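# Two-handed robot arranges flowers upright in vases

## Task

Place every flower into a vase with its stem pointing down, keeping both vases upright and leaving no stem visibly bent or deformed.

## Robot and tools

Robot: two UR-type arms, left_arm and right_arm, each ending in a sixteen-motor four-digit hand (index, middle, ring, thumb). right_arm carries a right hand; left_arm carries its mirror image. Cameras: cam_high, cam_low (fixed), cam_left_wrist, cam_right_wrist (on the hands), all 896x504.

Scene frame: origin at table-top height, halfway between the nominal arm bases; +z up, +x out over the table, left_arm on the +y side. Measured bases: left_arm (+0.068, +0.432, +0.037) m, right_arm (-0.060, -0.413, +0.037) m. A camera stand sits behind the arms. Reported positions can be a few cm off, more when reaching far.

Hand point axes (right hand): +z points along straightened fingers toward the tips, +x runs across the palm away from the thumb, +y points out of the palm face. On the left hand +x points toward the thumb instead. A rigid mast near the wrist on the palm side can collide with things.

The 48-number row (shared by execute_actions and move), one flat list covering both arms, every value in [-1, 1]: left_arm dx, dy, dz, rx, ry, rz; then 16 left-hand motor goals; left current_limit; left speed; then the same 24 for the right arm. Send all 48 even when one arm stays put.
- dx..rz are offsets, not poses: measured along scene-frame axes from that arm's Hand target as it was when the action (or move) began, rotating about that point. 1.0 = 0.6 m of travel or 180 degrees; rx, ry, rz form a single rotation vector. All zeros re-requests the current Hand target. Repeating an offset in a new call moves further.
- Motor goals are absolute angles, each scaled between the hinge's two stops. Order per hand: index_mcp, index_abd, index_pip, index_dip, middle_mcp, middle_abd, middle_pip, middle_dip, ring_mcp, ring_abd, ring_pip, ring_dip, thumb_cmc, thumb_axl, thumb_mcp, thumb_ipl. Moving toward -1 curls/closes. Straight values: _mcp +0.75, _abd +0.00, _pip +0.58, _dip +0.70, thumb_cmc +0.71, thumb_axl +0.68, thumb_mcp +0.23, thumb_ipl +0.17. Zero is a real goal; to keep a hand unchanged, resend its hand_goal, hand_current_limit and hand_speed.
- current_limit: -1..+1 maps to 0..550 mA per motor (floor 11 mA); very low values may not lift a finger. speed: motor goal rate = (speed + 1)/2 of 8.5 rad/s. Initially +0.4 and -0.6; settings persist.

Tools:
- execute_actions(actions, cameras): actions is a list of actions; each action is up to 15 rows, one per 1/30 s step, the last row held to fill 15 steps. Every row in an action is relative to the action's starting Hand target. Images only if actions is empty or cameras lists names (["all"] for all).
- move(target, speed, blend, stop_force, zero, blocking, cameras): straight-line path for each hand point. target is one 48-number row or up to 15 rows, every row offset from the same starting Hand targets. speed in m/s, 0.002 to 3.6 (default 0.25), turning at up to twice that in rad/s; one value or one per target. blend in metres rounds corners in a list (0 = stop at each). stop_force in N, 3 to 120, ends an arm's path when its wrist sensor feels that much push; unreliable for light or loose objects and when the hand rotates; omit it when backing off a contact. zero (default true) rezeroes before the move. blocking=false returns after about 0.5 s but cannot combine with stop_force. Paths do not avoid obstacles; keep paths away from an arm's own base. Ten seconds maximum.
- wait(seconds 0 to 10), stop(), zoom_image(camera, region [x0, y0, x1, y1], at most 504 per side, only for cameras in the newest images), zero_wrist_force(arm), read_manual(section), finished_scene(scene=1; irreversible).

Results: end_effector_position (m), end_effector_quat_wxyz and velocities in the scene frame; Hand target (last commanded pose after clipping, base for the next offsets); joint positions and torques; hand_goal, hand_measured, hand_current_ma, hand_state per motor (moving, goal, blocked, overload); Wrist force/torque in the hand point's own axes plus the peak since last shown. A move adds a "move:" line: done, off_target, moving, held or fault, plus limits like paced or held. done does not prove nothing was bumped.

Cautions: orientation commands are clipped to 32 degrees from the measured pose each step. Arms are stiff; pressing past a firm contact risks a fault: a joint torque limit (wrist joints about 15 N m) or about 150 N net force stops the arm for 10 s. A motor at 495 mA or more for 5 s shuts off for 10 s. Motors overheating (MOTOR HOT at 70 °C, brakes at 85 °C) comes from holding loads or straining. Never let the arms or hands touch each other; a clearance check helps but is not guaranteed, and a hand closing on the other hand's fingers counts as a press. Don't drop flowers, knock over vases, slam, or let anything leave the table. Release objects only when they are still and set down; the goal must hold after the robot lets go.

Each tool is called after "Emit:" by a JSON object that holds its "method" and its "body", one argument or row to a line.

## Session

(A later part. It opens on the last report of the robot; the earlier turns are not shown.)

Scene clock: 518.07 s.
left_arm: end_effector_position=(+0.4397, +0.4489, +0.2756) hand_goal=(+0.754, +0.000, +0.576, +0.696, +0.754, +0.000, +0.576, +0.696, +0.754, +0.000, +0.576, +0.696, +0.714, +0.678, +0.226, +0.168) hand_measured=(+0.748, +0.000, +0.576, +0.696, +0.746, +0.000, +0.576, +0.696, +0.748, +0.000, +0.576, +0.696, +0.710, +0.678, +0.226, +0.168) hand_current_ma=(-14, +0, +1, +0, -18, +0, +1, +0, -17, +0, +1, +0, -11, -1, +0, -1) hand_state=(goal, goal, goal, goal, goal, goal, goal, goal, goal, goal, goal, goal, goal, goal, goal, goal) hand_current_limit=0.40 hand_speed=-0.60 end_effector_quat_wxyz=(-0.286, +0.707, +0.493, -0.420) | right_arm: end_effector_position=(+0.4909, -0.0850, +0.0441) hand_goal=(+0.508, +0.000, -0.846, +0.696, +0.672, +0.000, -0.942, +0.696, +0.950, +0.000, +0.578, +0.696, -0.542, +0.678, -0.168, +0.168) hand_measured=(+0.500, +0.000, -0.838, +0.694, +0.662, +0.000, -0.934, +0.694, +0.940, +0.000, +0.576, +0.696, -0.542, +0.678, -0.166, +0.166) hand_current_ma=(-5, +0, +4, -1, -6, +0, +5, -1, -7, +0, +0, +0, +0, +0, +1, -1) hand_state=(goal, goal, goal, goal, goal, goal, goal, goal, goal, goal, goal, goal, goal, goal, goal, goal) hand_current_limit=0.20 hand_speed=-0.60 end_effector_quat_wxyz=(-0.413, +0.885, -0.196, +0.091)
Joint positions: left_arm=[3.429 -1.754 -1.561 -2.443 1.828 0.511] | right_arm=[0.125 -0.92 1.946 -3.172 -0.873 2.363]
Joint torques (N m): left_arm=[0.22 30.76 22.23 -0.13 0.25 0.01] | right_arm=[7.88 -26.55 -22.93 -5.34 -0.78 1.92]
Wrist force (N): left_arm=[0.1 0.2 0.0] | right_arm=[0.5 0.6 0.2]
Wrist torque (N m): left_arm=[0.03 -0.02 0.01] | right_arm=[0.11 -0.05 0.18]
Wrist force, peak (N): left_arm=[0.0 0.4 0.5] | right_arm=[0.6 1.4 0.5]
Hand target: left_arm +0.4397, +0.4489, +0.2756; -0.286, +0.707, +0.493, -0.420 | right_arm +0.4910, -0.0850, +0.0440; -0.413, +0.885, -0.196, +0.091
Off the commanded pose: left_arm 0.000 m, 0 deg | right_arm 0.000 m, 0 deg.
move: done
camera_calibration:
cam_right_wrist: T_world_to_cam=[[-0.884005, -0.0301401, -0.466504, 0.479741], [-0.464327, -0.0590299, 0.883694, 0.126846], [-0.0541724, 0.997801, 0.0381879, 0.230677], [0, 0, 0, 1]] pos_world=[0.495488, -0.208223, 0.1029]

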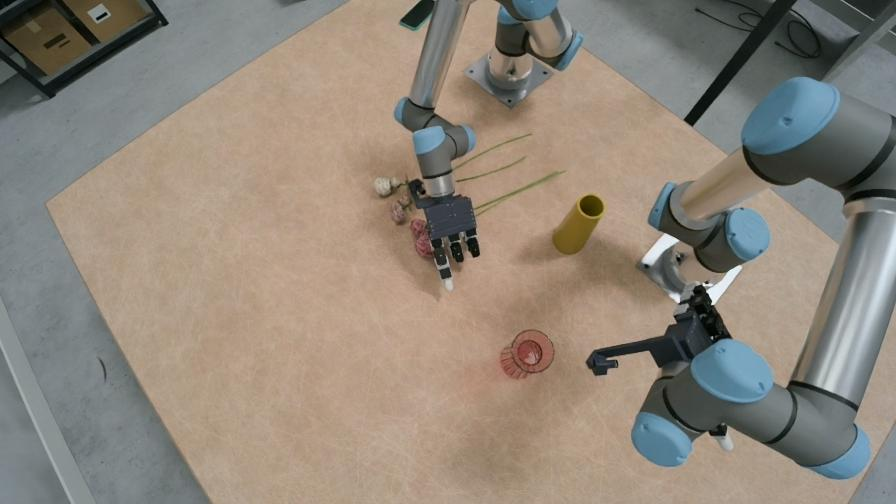

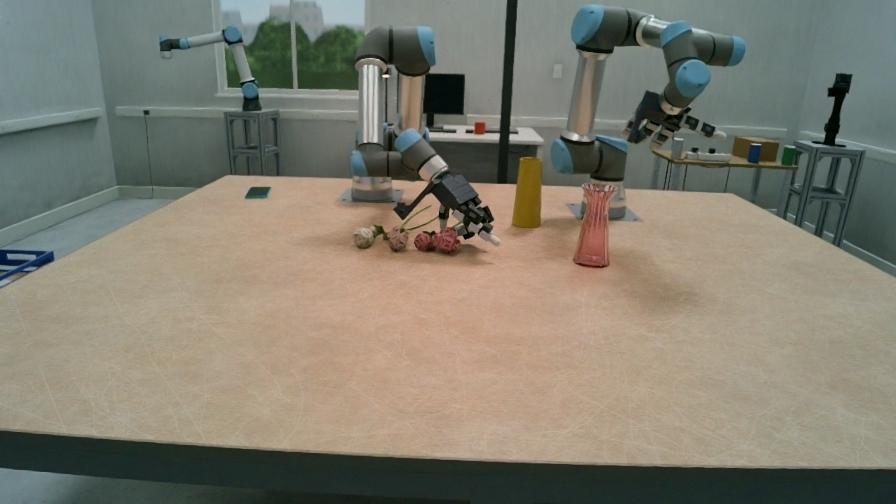

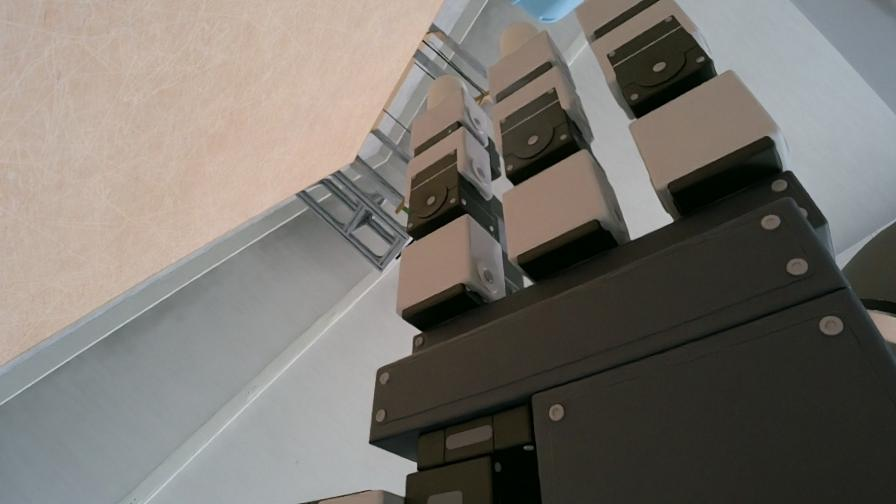

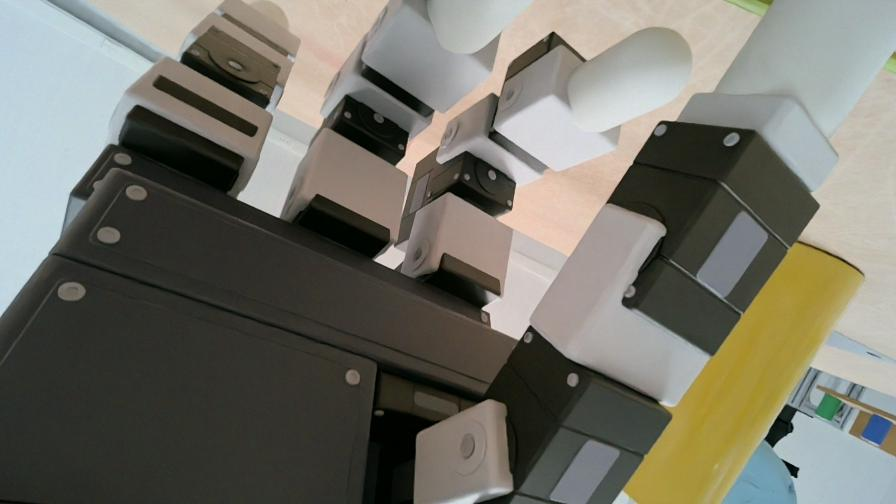

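Emit:
{"method": "move", "body": {
  "target": [0,0,0,0,0,0,0.754,0,0.576,0.696,0.754,0,0.576,0.696,0.754,0,0.576,0.696,0.714,0.678,0.226,0.168,0.4,-0.6,0,0.005,-0.02,0,0,0,0.507,0,-0.847,0.696,0.671,0,-0.942,0.696,0.95,0,0.577,0.696,-0.543,0.677,-0.1685,0.168,0.2,-0.6],
  "speed": 0.1,
  "cameras": ["cam_right_wrist","cam_low"]
}}

Emit:
{"method": "zoom_image", "body": {
  "camera": "cam_right_wrist",
  "region": [500, 0, 896, 220]
}}

Emit:
{"method": "zoom_image", "body": {
  "camera": "cam_low",
  "region": [400, 170, 520, 260]
}}

Scene clock: 542.10 s.
left_arm: end_effector_position=(+0.4397, +0.4489, +0.2756) hand_goal=(+0.754, +0.000, +0.576, +0.696, +0.754, +0.000, +0.576, +0.696, +0.754, +0.000, +0.576, +0.696, +0.714, +0.678, +0.226, +0.168) hand_measured=(+0.748, +0.000, +0.576, +0.696, +0.746, +0.000, +0.576, +0.696, +0.748, +0.000, +0.576, +0.696, +0.710, +0.678, +0.226, +0.168) hand_current_ma=(-14, +0, +1, +0, -18, +0, +1, +0, -17, +0, +1, +0, -11, -1, +0, -1) hand_state=(goal, goal, goal, goal, goal, goal, goal, goal, goal, goal, goal, goal, goal, goal, goal, goal) hand_current_limit=0.40 hand_speed=-0.60 end_effector_quat_wxyz=(-0.286, +0.707, +0.493, -0.420) | right_arm: end_effector_position=(+0.4910, -0.0820, +0.0321) hand_goal=(+0.508, +0.000, -0.846, +0.696, +0.672, +0.000, -0.942, +0.696, +0.950, +0.000, +0.578, +0.696, -0.542, +0.678, -0.168, +0.168) hand_measured=(+0.500, +0.000, -0.838, +0.694, +0.662, +0.000, -0.934, +0.694, +0.940, +0.000, +0.576, +0.696, -0.542, +0.678, -0.166, +0.166) hand_current_ma=(-5, +0, +4, -1, -6, +0, +5, -1, -7, +0, +0, +0, +0, +0, +1, -1) hand_state=(goal, goal, goal, goal, goal, goal, goal, goal, goal, goal, goal, goal, goal, goal, goal, goal) hand_current_limit=0.20 hand_speed=-0.60 end_effector_quat_wxyz=(-0.413, +0.885, -0.196, +0.091) end_effector_velocity=(+0.000, +0.000, -0.002) end_effector_angular_velocity=(+0.000, +0.002, -0.001)
Joint positions: left_arm=[3.429 -1.754 -1.561 -2.443 1.828 0.511] | right_arm=[0.13 -0.892 1.942 -3.201 -0.876 2.368]
Joint velocities: left_arm=[within noise] | right_arm=[0.001 0.005 -0.001 -0.003 -0.001 0.002]
Joint torques (N m): left_arm=[0.58 30.26 22.32 0.01 0.24 0.08] | right_arm=[9.63 -23.1 -24.63 -5.12 -0.95 2.27]
Wrist force (N): left_arm=[-0.2 0.2 0.1] | right_arm=[0.6 0.4 0.1]
Wrist torque (N m): left_arm=[0.01 0.02 -0.02] | right_arm=[0.11 -0.06 0.19]
Wrist force, peak (N): left_arm=[0.5 -0.1 0.1] | right_arm=[0.9 0.7 0.1]
Hand target: left_arm +0.4397, +0.4489, +0.2756; -0.286, +0.707, +0.493, -0.420 | right_arm +0.4910, -0.0820, +0.0320; -0.413, +0.885, -0.196, +0.091
Off the commanded pose: left_arm 0.000 m, 0 deg | right_arm 0.000 m, 0 deg.
move: done
camera_calibration:
cam_right_wrist: T_world_to_cam=[[-0.883964, -0.0301354, -0.466582, 0.474268], [-0.464406, -0.0590316, 0.883653, 0.137581], [-0.0541724, 0.997801, 0.0381868, 0.228138], [0, 0, 0, 1]] pos_world=[0.495488, -0.205223, 0.0909992]
Images, in order (width x height): cam_low 896x504, cam_right_wrist 896x504.

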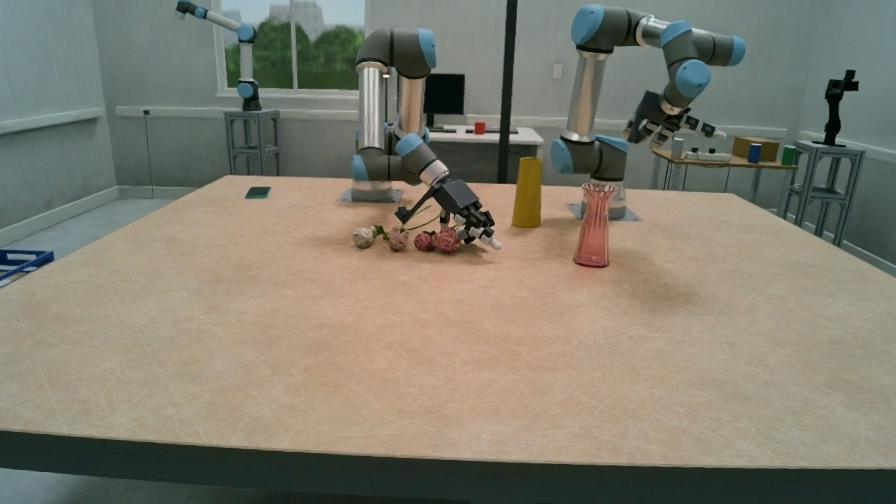

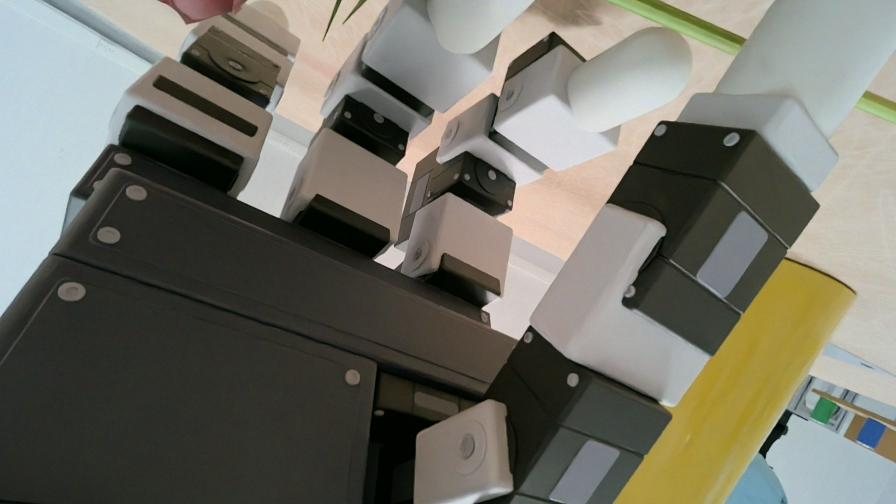

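Scaled by 1.273 from the camera's 896x504 image, which has a finer 1280x720 frame.

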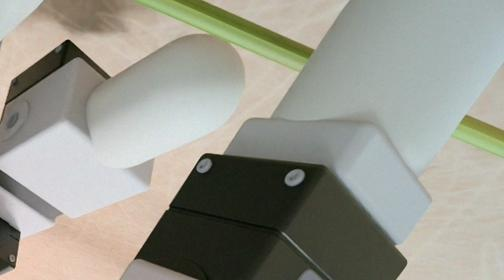

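Scaled by 4.200 from the camera's 896x504 image, which has a finer 1280x720 frame.

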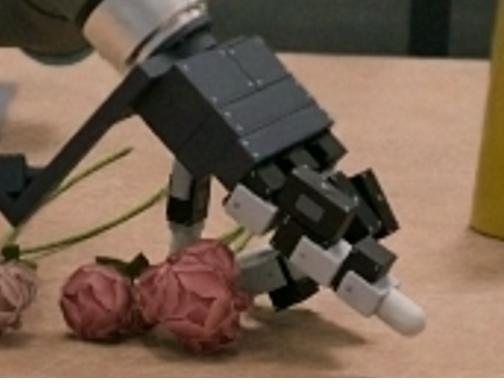

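Emit:
{"method": "move", "body": {
  "target": [0,0,0,0,0,0,0.754,0,0.576,0.696,0.754,0,0.576,0.696,0.754,0,0.576,0.696,0.714,0.678,0.226,0.168,0.4,-0.6,0,0,0,0,0,0,0.233,0,-0.664,0.696,0.493,0,-0.839,0.696,0.95,0,0.577,0.696,-0.543,0.677,-0.292,0.168,0.0,-0.85],
  "speed": 0.1,
  "cameras": ["cam_right_wrist","cam_low"]
}}

Emit:
{"method": "zoom_image", "body": {
  "camera": "cam_right_wrist",
  "region": [500, 0, 896, 220]
}}

Emit:
{"method": "zoom_image", "body": {
  "camera": "cam_low",
  "region": [400, 170, 520, 260]
}}

Scene clock: 558.57 s.
left_arm: end_effector_position=(+0.4397, +0.4489, +0.2756) hand_goal=(+0.754, +0.000, +0.576, +0.696, +0.754, +0.000, +0.576, +0.696, +0.754, +0.000, +0.576, +0.696, +0.714, +0.678, +0.226, +0.168) hand_measured=(+0.748, +0.000, +0.576, +0.696, +0.746, +0.000, +0.576, +0.696, +0.748, +0.000, +0.576, +0.696, +0.710, +0.678, +0.226, +0.168) hand_current_ma=(-14, +0, +1, +0, -18, +0, +1, +0, -17, +0, +1, +0, -11, -1, +0, -1) hand_state=(goal, goal, goal, goal, goal, goal, goal, goal, goal, goal, goal, goal, goal, goal, goal, goal) hand_current_limit=0.40 hand_speed=-0.60 end_effector_quat_wxyz=(-0.286, +0.707, +0.493, -0.420) | right_arm: end_effector_position=(+0.4910, -0.0820, +0.0320) hand_goal=(+0.234, +0.000, -0.664, +0.696, +0.494, +0.000, -0.838, +0.696, +0.950, +0.000, +0.578, +0.696, -0.542, +0.678, -0.292, +0.168) hand_measured=(+0.314, +0.000, -0.650, +0.700, +0.496, +0.000, -0.826, +0.700, +0.940, +0.000, +0.576, +0.696, -0.542, +0.678, -0.256, +0.184) hand_current_ma=(+193, +0, +11, +2, +1, +0, +8, +1, -7, +0, +0, +0, +0, +0, +73, +24) hand_state=(blocked, goal, goal, goal, goal, goal, goal, goal, goal, goal, goal, goal, goal, goal, blocked, goal) hand_current_limit=0.00 hand_speed=-0.85 end_effector_quat_wxyz=(-0.413, +0.885, -0.196, +0.091)
Joint positions: left_arm=[3.429 -1.754 -1.561 -2.443 1.828 0.511] | right_arm=[0.13 -0.891 1.942 -3.201 -0.876 2.369]
Joint torques (N m): left_arm=[0.68 30.94 22.41 -0.16 0.26 0.15] | right_arm=[8.52 -26.13 -23.95 -4.99 -0.67 2.16]
Wrist force (N): left_arm=[0.0 0.0 0.0] | right_arm=[0.7 0.1 0.0]
Wrist torque (N m): left_arm=[0.00 -0.02 0.01] | right_arm=[0.14 -0.07 0.20]
Wrist force, peak (N): left_arm=[0.1 0.5 0.3] | right_arm=[0.7 0.7 0.1]
Hand target: left_arm +0.4397, +0.4489, +0.2756; -0.286, +0.707, +0.493, -0.420 | right_arm +0.4910, -0.0820, +0.0320; -0.413, +0.885, -0.196, +0.091
Off the commanded pose: left_arm 0.000 m, 0 deg | right_arm 0.000 m, 0 deg.
move: done
camera_calibration:
cam_right_wrist: T_world_to_cam=[[-0.883964, -0.0301354, -0.466582, 0.474178], [-0.464406, -0.0590316, 0.883653, 0.137764], [-0.0541724, 0.997801, 0.0381868, 0.228046], [0, 0, 0, 1]] pos_world=[0.495488, -0.205123, 0.0907992]
Images, in order (width x height): cam_low 896x504, cam_right_wrist 896x504.

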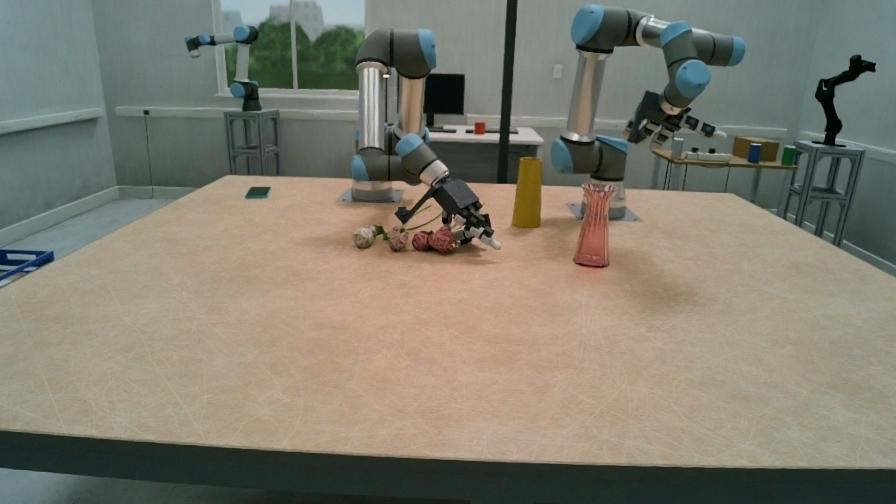

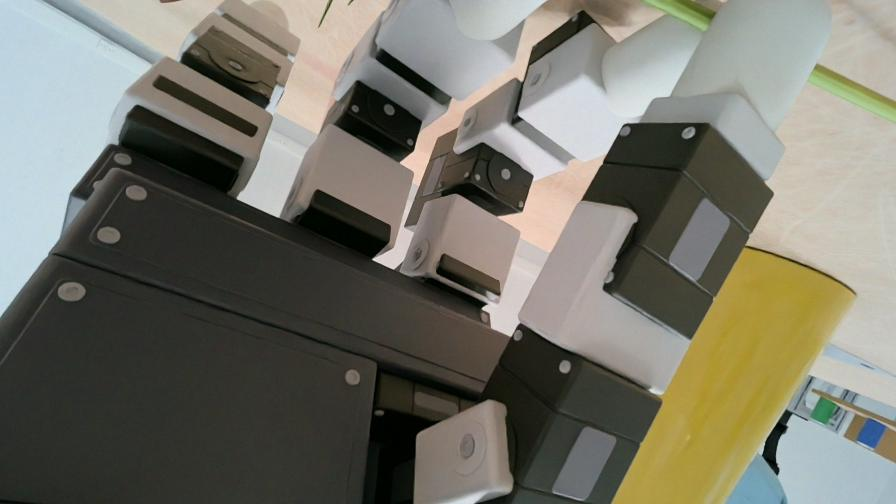

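Scaled by 1.273 from the camera's 896x504 image, which has a finer 1280x720 frame.

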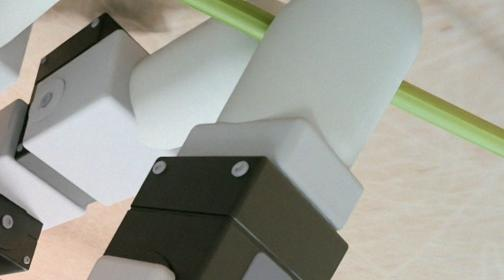

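Scaled by 4.200 from the camera's 896x504 image, which has a finer 1280x720 frame.

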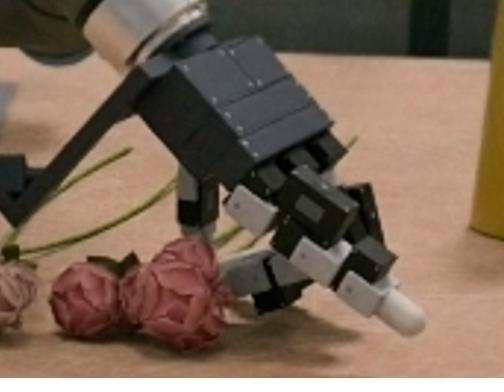

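Emit:
{"method": "move", "body": {
  "target": [
    [0,0,0,0,0,0,0.754,0,0.576,0.696,0.754,0,0.576,0.696,0.754,0,0.576,0.696,0.714,0.678,0.226,0.168,0.4,-0.6,0,0,0,0,0,0,0.18,0,-0.664,0.696,0.493,0,-0.839,0.696,0.95,0,0.577,0.696,-0.543,0.677,-0.34,0.168,0.1,-0.85],
    [0,0,0,0,0,0,0.754,0,0.576,0.696,0.754,0,0.576,0.696,0.754,0,0.576,0.696,0.714,0.678,0.226,0.168,0.4,-0.6,0,0,0.1,0,0,0,0.18,0,-0.664,0.696,0.493,0,-0.839,0.696,0.95,0,0.577,0.696,-0.543,0.677,-0.34,0.168,0.1,-0.85]
  ],
  "speed": 0.08,
  "cameras": ["all"]
}}

Emit:
{"method": "zoom_image", "body": {
  "camera": "cam_low",
  "region": [380, 150, 520, 260]
}}

Emit:
{"method": "zoom_image", "body": {
  "camera": "cam_high",
  "region": [370, 120, 600, 290]
}}

Scene clock: 566.60 s.
left_arm: end_effector_position=(+0.4397, +0.4489, +0.2756) hand_goal=(+0.754, +0.000, +0.576, +0.696, +0.754, +0.000, +0.576, +0.696, +0.754, +0.000, +0.576, +0.696, +0.714, +0.678, +0.226, +0.168) hand_measured=(+0.748, +0.000, +0.576, +0.696, +0.746, +0.000, +0.576, +0.696, +0.748, +0.000, +0.576, +0.696, +0.710, +0.678, +0.226, +0.168) hand_current_ma=(-14, +0, +1, +0, -18, +0, +1, +0, -17, +0, +1, +0, -11, -1, +0, -1) hand_state=(goal, goal, goal, goal, goal, goal, goal, goal, goal, goal, goal, goal, goal, goal, goal, goal) hand_current_limit=0.40 hand_speed=-0.60 end_effector_quat_wxyz=(-0.286, +0.707, +0.493, -0.420) | right_arm: end_effector_position=(+0.4910, -0.0820, +0.0918) hand_goal=(+0.180, +0.000, -0.664, +0.696, +0.494, +0.000, -0.838, +0.696, +0.950, +0.000, +0.578, +0.696, -0.542, +0.678, -0.340, +0.168) hand_measured=(+0.300, +0.000, -0.632, +0.710, +0.494, +0.000, -0.830, +0.700, +0.940, +0.000, +0.576, +0.696, -0.542, +0.678, -0.258, +0.190) hand_current_ma=(+302, +0, +41, +10, +0, +0, +5, +1, -7, +0, +0, +0, +0, +0, +269, +35) hand_state=(blocked, goal, blocked, goal, goal, goal, goal, goal, goal, goal, goal, goal, goal, goal, blocked, blocked) hand_current_limit=0.10 hand_speed=-0.85 end_effector_quat_wxyz=(-0.413, +0.885, -0.196, +0.091)
Joint positions: left_arm=[3.429 -1.754 -1.561 -2.443 1.828 0.511] | right_arm=[0.13 -1.017 1.934 -3.068 -0.876 2.369]
Joint torques (N m): left_arm=[0.42 30.88 22.34 -0.04 0.25 0.09] | right_arm=[-8.98 -50.07 -25.25 -0.48 1.87 -2.01]
Wrist force (N): left_arm=[0.3 0.0 0.0] | right_arm=[0.6 0.6 0.5]
Wrist torque (N m): left_arm=[0.00 -0.05 0.03] | right_arm=[0.09 -0.04 0.19]
Wrist force, peak (N): left_arm=[-0.1 0.5 0.0] | right_arm=[0.8 1.0 0.4]
Hand target: left_arm +0.4397, +0.4489, +0.2756; -0.286, +0.707, +0.493, -0.420 | right_arm +0.4910, -0.0820, +0.0920; -0.413, +0.885, -0.196, +0.091
Off the commanded pose: left_arm 0.000 m, 0 deg | right_arm 0.000 m, 0 deg.
move: done
camera_calibration:
cam_right_wrist: T_world_to_cam=[[-0.883964, -0.0301354, -0.466582, 0.502079], [-0.464406, -0.0590316, 0.883653, 0.0849213], [-0.0541724, 0.997801, 0.0381868, 0.225762], [0, 0, 0, 1]] pos_world=[0.495488, -0.205123, 0.150599]

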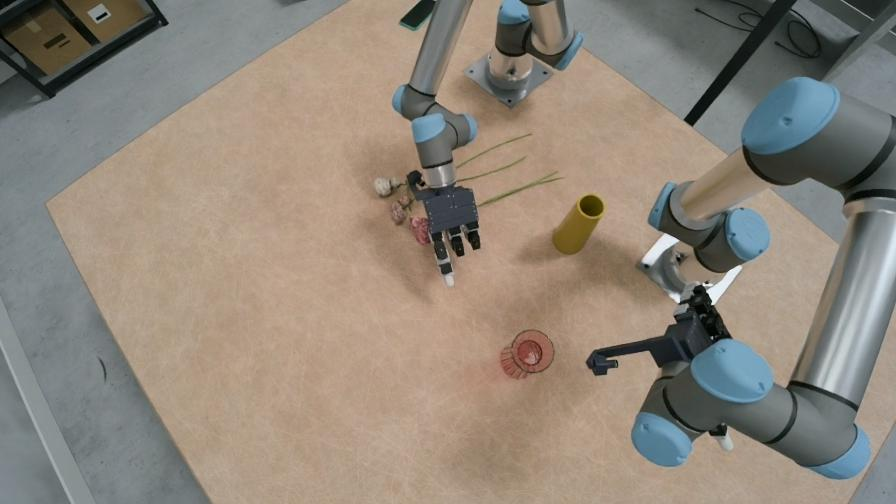

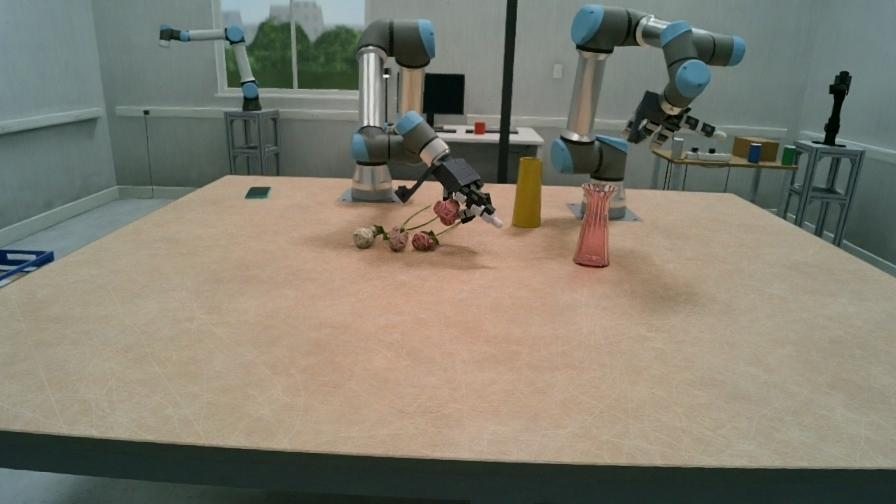

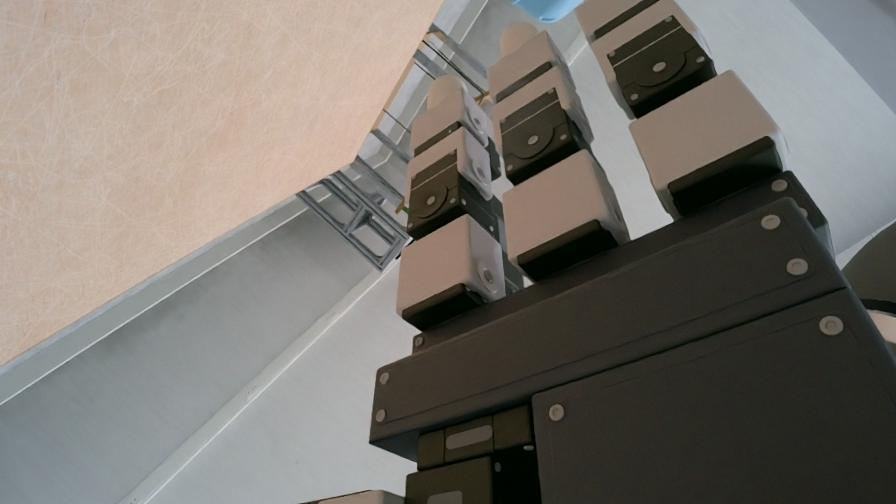

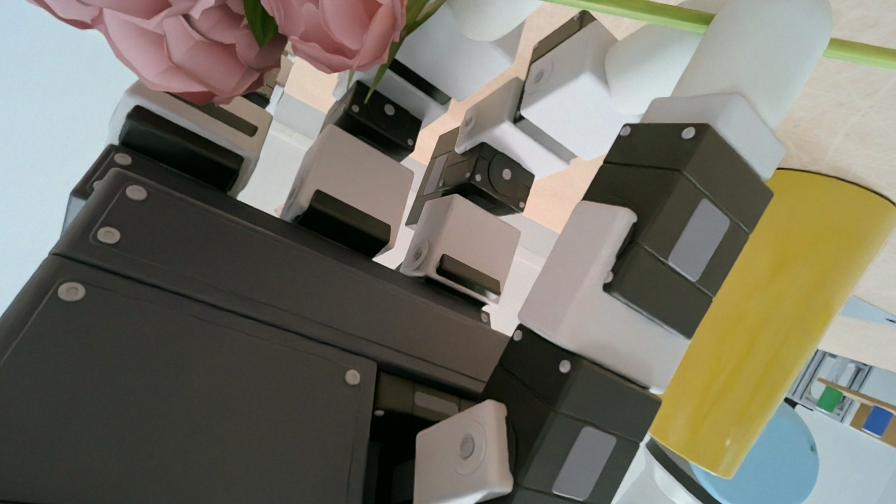

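Scaled by 3.600 from the camera's 896x504 image, which has a finer 1280x720 frame.

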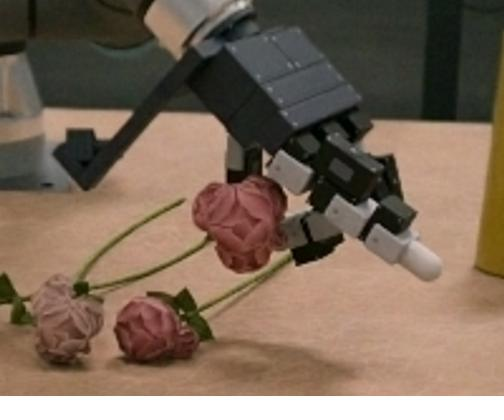

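Scaled by 2.191 from the camera's 896x504 image, which has a finer 1280x720 frame.

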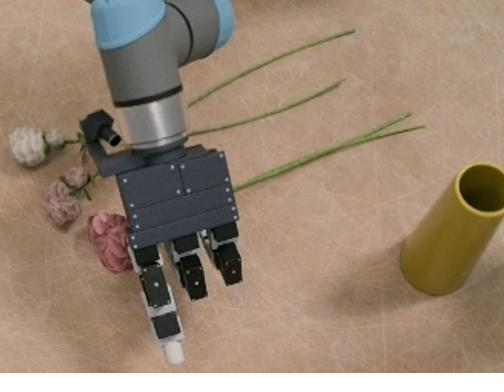

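Emit:
{"method": "move", "body": {
  "target": [-0.2,0.2,0.13,0,0,0,0.754,0,0.576,0.696,0.754,0,0.576,0.696,0.754,0,0.576,0.696,0.714,0.678,0.226,0.168,0.4,-0.6,-0.0575,0.1733,0.9233,0.0255,-0.4872,0.1331,0.18,0,-0.664,0.696,0.493,0,-0.839,0.696,0.95,0,0.577,0.696,-0.543,0.677,-0.34,0.168,0.1,-0.85],
  "speed": 0.2,
  "cameras": ["all"]
}}

Emit:
{"method": "zoom_image", "body": {
  "camera": "cam_low",
  "region": [360, 20, 660, 280]
}}

Emit:
{"method": "zoom_image", "body": {
  "camera": "cam_high",
  "region": [330, 150, 630, 420]
}}

Scene clock: 627.57 s.
left_arm: end_effector_position=(+0.3197, +0.5689, +0.3535) hand_goal=(+0.754, +0.000, +0.576, +0.696, +0.754, +0.000, +0.576, +0.696, +0.754, +0.000, +0.576, +0.696, +0.714, +0.678, +0.226, +0.168) hand_measured=(+0.748, +0.000, +0.576, +0.696, +0.746, +0.000, +0.576, +0.696, +0.746, +0.000, +0.576, +0.696, +0.708, +0.678, +0.226, +0.168) hand_current_ma=(-15, +0, +1, +0, -19, +0, +1, +0, -18, +0, +1, +0, -12, -1, +0, -1) hand_state=(goal, goal, goal, goal, goal, goal, goal, goal, goal, goal, goal, goal, goal, goal, goal, goal) hand_current_limit=0.40 hand_speed=-0.60 end_effector_quat_wxyz=(-0.286, +0.707, +0.493, -0.420) | right_arm: end_effector_position=(+0.4565, +0.0219, +0.6458) hand_goal=(+0.180, +0.000, -0.664, +0.696, +0.494, +0.000, -0.838, +0.696, +0.950, +0.000, +0.578, +0.696, -0.542, +0.678, -0.340, +0.168) hand_measured=(+0.298, +0.002, -0.632, +0.710, +0.492, +0.000, -0.834, +0.700, +0.944, +0.002, +0.576, +0.696, -0.542, +0.678, -0.258, +0.190) hand_current_ma=(+302, +1, +41, +10, +0, +0, +1, +1, -3, +0, +0, +0, +0, +0, +269, +35) hand_state=(blocked, goal, blocked, goal, goal, goal, goal, goal, goal, goal, goal, goal, goal, goal, blocked, blocked) hand_current_limit=0.10 hand_speed=-0.85 end_effector_quat_wxyz=(-0.473, +0.580, +0.309, +0.587)
Joint positions: left_arm=[3.78 -1.491 -1.651 -2.535 2.125 0.715] | right_arm=[0.292 -1.462 1.634 -3.523 -0.722 1.916]
Joint torques (N m): left_arm=[8.63 32.67 13.17 -1.65 2.89 1.41] | right_arm=[7.32 -11.27 -31.36 -2.65 1.22 -2.54]
Wrist force (N): left_arm=[-0.2 0.0 0.0] | right_arm=[0.0 1.3 -1.7]
Wrist torque (N m): left_arm=[0.02 0.03 -0.01] | right_arm=[0.41 0.02 0.16]
Wrist force, peak (N): left_arm=[0.5 0.4 -0.4] | right_arm=[-0.2 1.5 -1.7]
Hand target: left_arm +0.3197, +0.5689, +0.3536; -0.286, +0.707, +0.493, -0.420 | right_arm +0.4565, +0.0220, +0.6459; -0.473, +0.579, +0.309, +0.587
Off the commanded pose: left_arm 0.000 m, 0 deg | right_arm 0.000 m, 0 deg.
move: done
camera_calibration:
cam_left_wrist: T_world_to_cam=[[-0.4142, -0.524909, 0.743578, 0.134498], [0.485811, 0.563352, 0.668298, -0.760819], [-0.769692, 0.638048, 0.021666, -0.00315205], [0, 0, 0, 1]] pos_world=[0.422897, 0.501219, 0.408512]
cam_right_wrist: T_world_to_cam=[[0.465764, -0.0728672, -0.881904, 0.386253], [-0.813852, -0.426559, -0.394579, 0.578481], [-0.347432, 0.90152, -0.257979, 0.42631], [0, 0, 0, 1]] pos_world=[0.439008, -0.109425, 0.678874]

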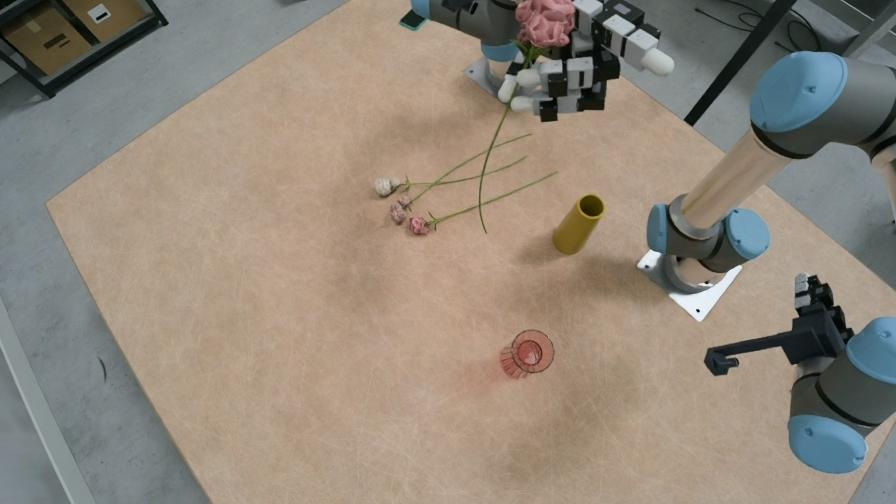

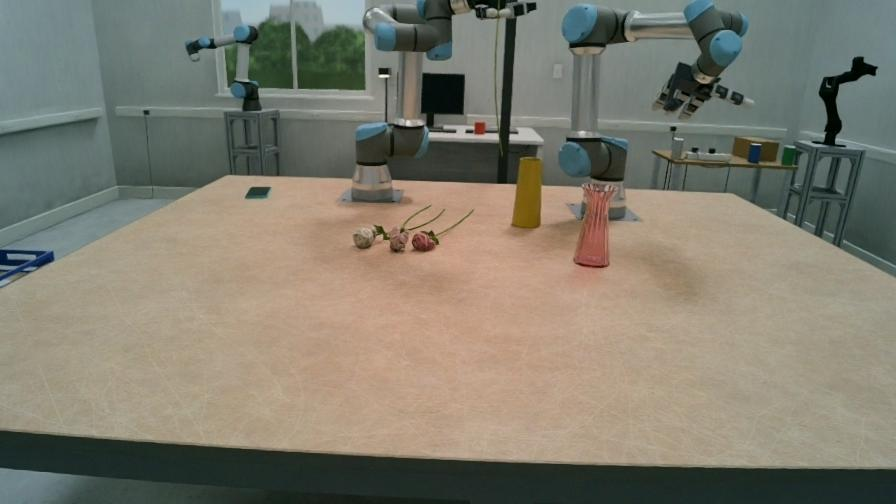

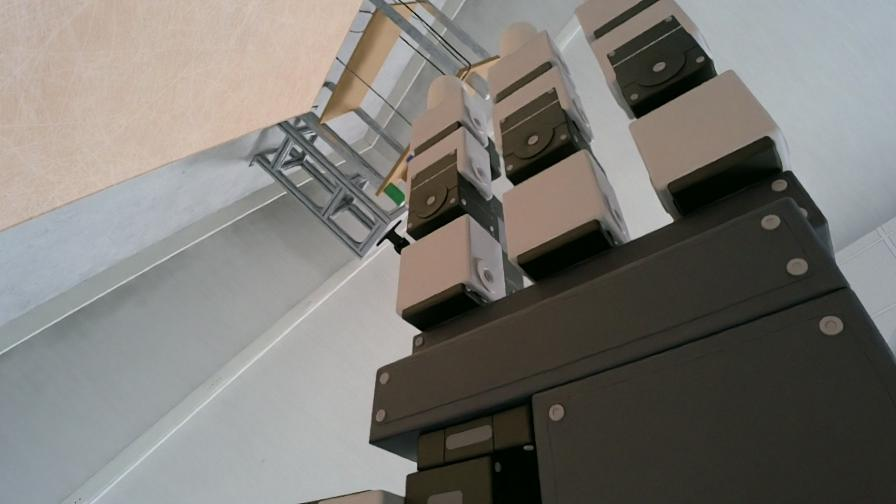

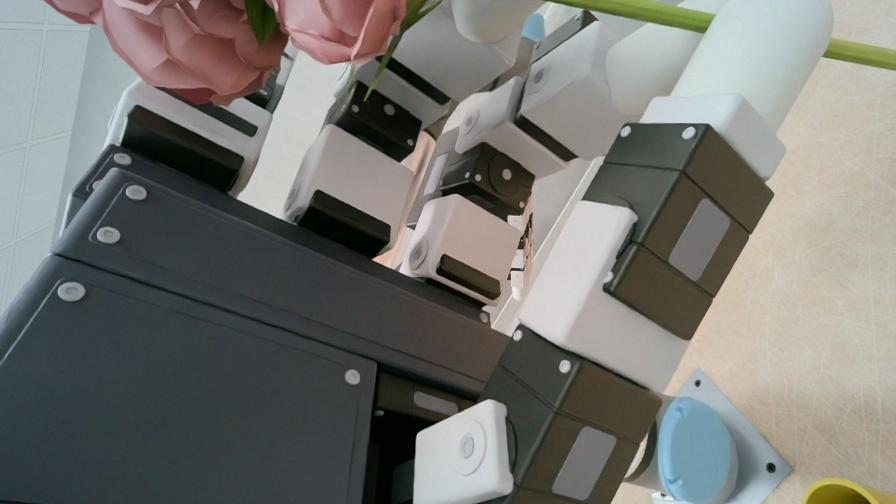

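Scaled by 1.680 from the camera's 896x504 image, which has a finer 1280x720 frame.

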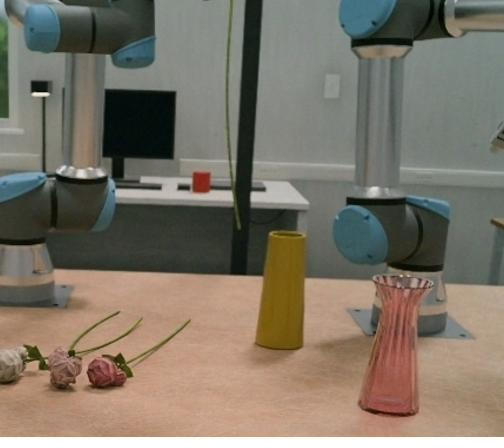

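Scaled by 1.680 from the camera's 896x504 image, which has a finer 1280x720 frame.

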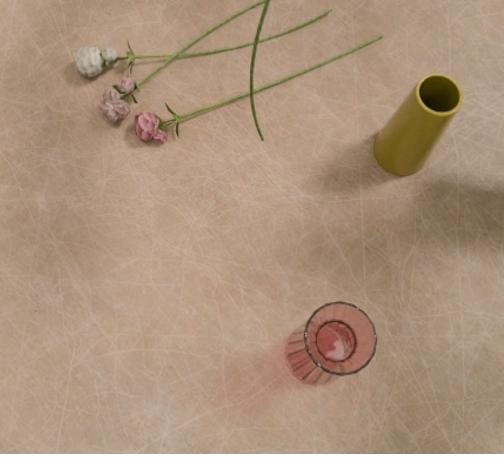

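Emit:
{"method": "move", "body": {
  "target": [0,0,0,0,0,0,0.754,0,0.576,0.696,0.754,0,0.576,0.696,0.754,0,0.576,0.696,0.714,0.678,0.226,0.168,0.4,-0.6,0.2217,0.4258,0,-0.0086,0.0264,0,0.18,0,-0.664,0.696,0.493,0,-0.839,0.696,0.95,0,0.577,0.696,-0.543,0.677,-0.34,0.168,0.1,-0.85],
  "speed": 0.15,
  "cameras": ["all"]
}}

Emit:
{"method": "zoom_image", "body": {
  "camera": "cam_low",
  "region": [480, 20, 700, 280]
}}

Emit:
{"method": "zoom_image", "body": {
  "camera": "cam_high",
  "region": [440, 150, 740, 420]
}}

Scene clock: 661.57 s.
left_arm: end_effector_position=(+0.3197, +0.5689, +0.3536) hand_goal=(+0.754, +0.000, +0.576, +0.696, +0.754, +0.000, +0.576, +0.696, +0.754, +0.000, +0.576, +0.696, +0.714, +0.678, +0.226, +0.168) hand_measured=(+0.748, +0.000, +0.576, +0.696, +0.746, +0.000, +0.576, +0.696, +0.746, +0.000, +0.576, +0.696, +0.708, +0.678, +0.226, +0.168) hand_current_ma=(-15, +0, +1, +0, -19, +0, +1, +0, -18, +0, +1, +0, -12, -1, +0, -1) hand_state=(goal, goal, goal, goal, goal, goal, goal, goal, goal, goal, goal, goal, goal, goal, goal, goal) hand_current_limit=0.40 hand_speed=-0.60 end_effector_quat_wxyz=(-0.286, +0.707, +0.493, -0.420) | right_arm: end_effector_position=(+0.5895, +0.2774, +0.6459) hand_goal=(+0.180, +0.000, -0.664, +0.696, +0.494, +0.000, -0.838, +0.696, +0.950, +0.000, +0.578, +0.696, -0.542, +0.678, -0.340, +0.168) hand_measured=(+0.298, +0.002, -0.632, +0.710, +0.492, +0.000, -0.836, +0.700, +0.946, +0.002, +0.576, +0.696, -0.542, +0.678, -0.258, +0.190) hand_current_ma=(+302, +1, +41, +10, +0, +0, +1, +1, -2, +0, +0, +0, +0, +0, +269, +35) hand_state=(blocked, goal, blocked, goal, goal, goal, goal, goal, goal, goal, goal, goal, goal, goal, blocked, blocked) hand_current_limit=0.10 hand_speed=-0.85 end_effector_quat_wxyz=(-0.478, +0.610, +0.297, +0.559)
Joint positions: left_arm=[3.78 -1.49 -1.651 -2.535 2.126 0.715] | right_arm=[0.6 -0.725 0.492 -3.003 -1.028 1.872]
Joint torques (N m): left_arm=[8.08 32.76 13.16 -1.47 3.01 1.36] | right_arm=[8.25 -40.38 -32.16 0.36 -1.82 -2.39]
Wrist force (N): left_arm=[0.2 0.0 -0.2] | right_arm=[-0.1 1.2 -1.7]
Wrist torque (N m): left_arm=[0.04 -0.03 0.02] | right_arm=[0.37 0.02 0.12]
Wrist force, peak (N): left_arm=[0.1 0.3 -0.5] | right_arm=[0.0 1.6 -2.3]
Hand target: left_arm +0.3197, +0.5689, +0.3536; -0.286, +0.707, +0.493, -0.420 | right_arm +0.5895, +0.2775, +0.6459; -0.477, +0.610, +0.297, +0.558
Off the commanded pose: left_arm 0.000 m, 0 deg | right_arm 0.000 m, 0 deg.
move: done
camera_calibration:
cam_left_wrist: T_world_to_cam=[[-0.4142, -0.524909, 0.743578, 0.134551], [0.485811, 0.563352, 0.668298, -0.760875], [-0.769692, 0.638048, 0.021666, -0.00321585], [0, 0, 0, 1]] pos_world=[0.422897, 0.501319, 0.408512]
cam_right_wrist: T_world_to_cam=[[0.391525, -0.0971434, -0.915025, 0.414954], [-0.84312, -0.4362, -0.314448, 0.763994], [-0.368588, 0.894591, -0.252687, 0.25318], [0, 0, 0, 1]] pos_world=[0.574993, 0.147072, 0.683906]

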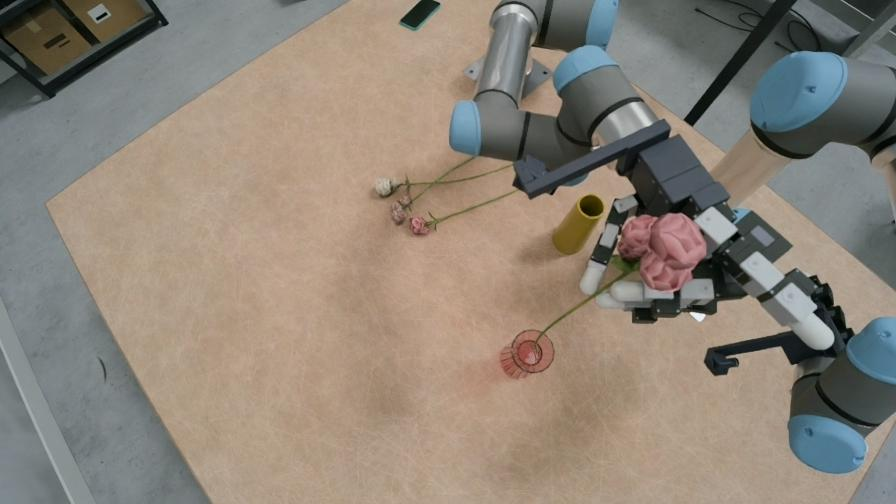

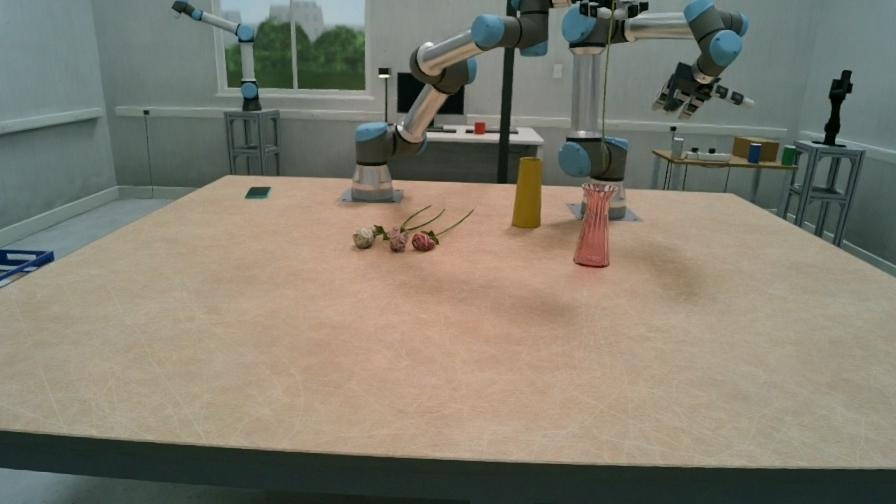

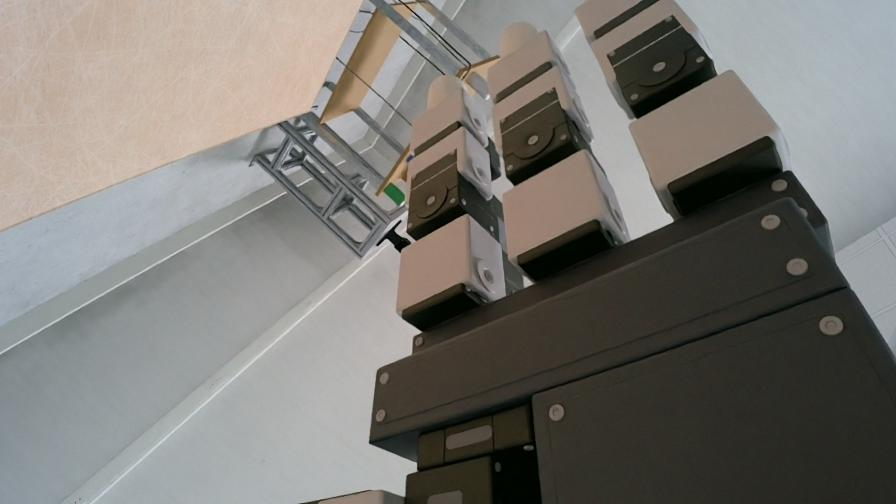

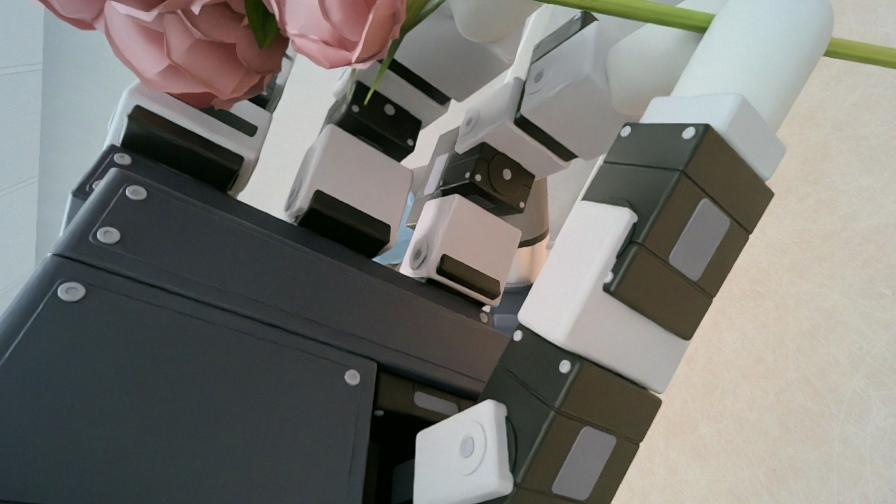

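Scaled by 1.938 from the camera's 896x504 image, which has a finer 1280x720 frame.

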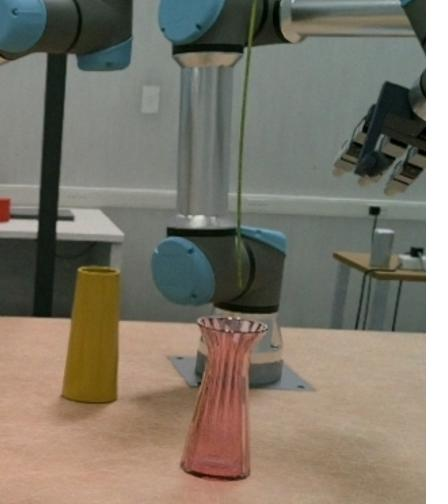

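Scaled by 1.680 from the camera's 896x504 image, which has a finer 1280x720 frame.

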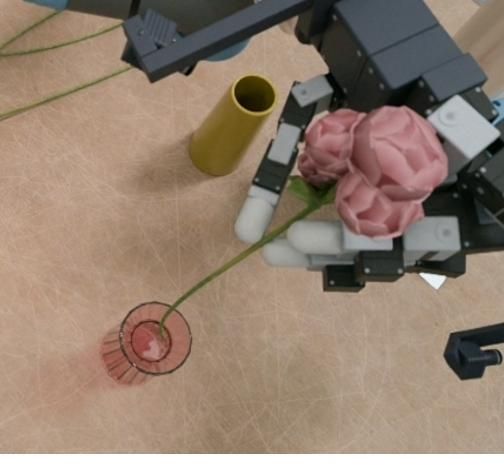

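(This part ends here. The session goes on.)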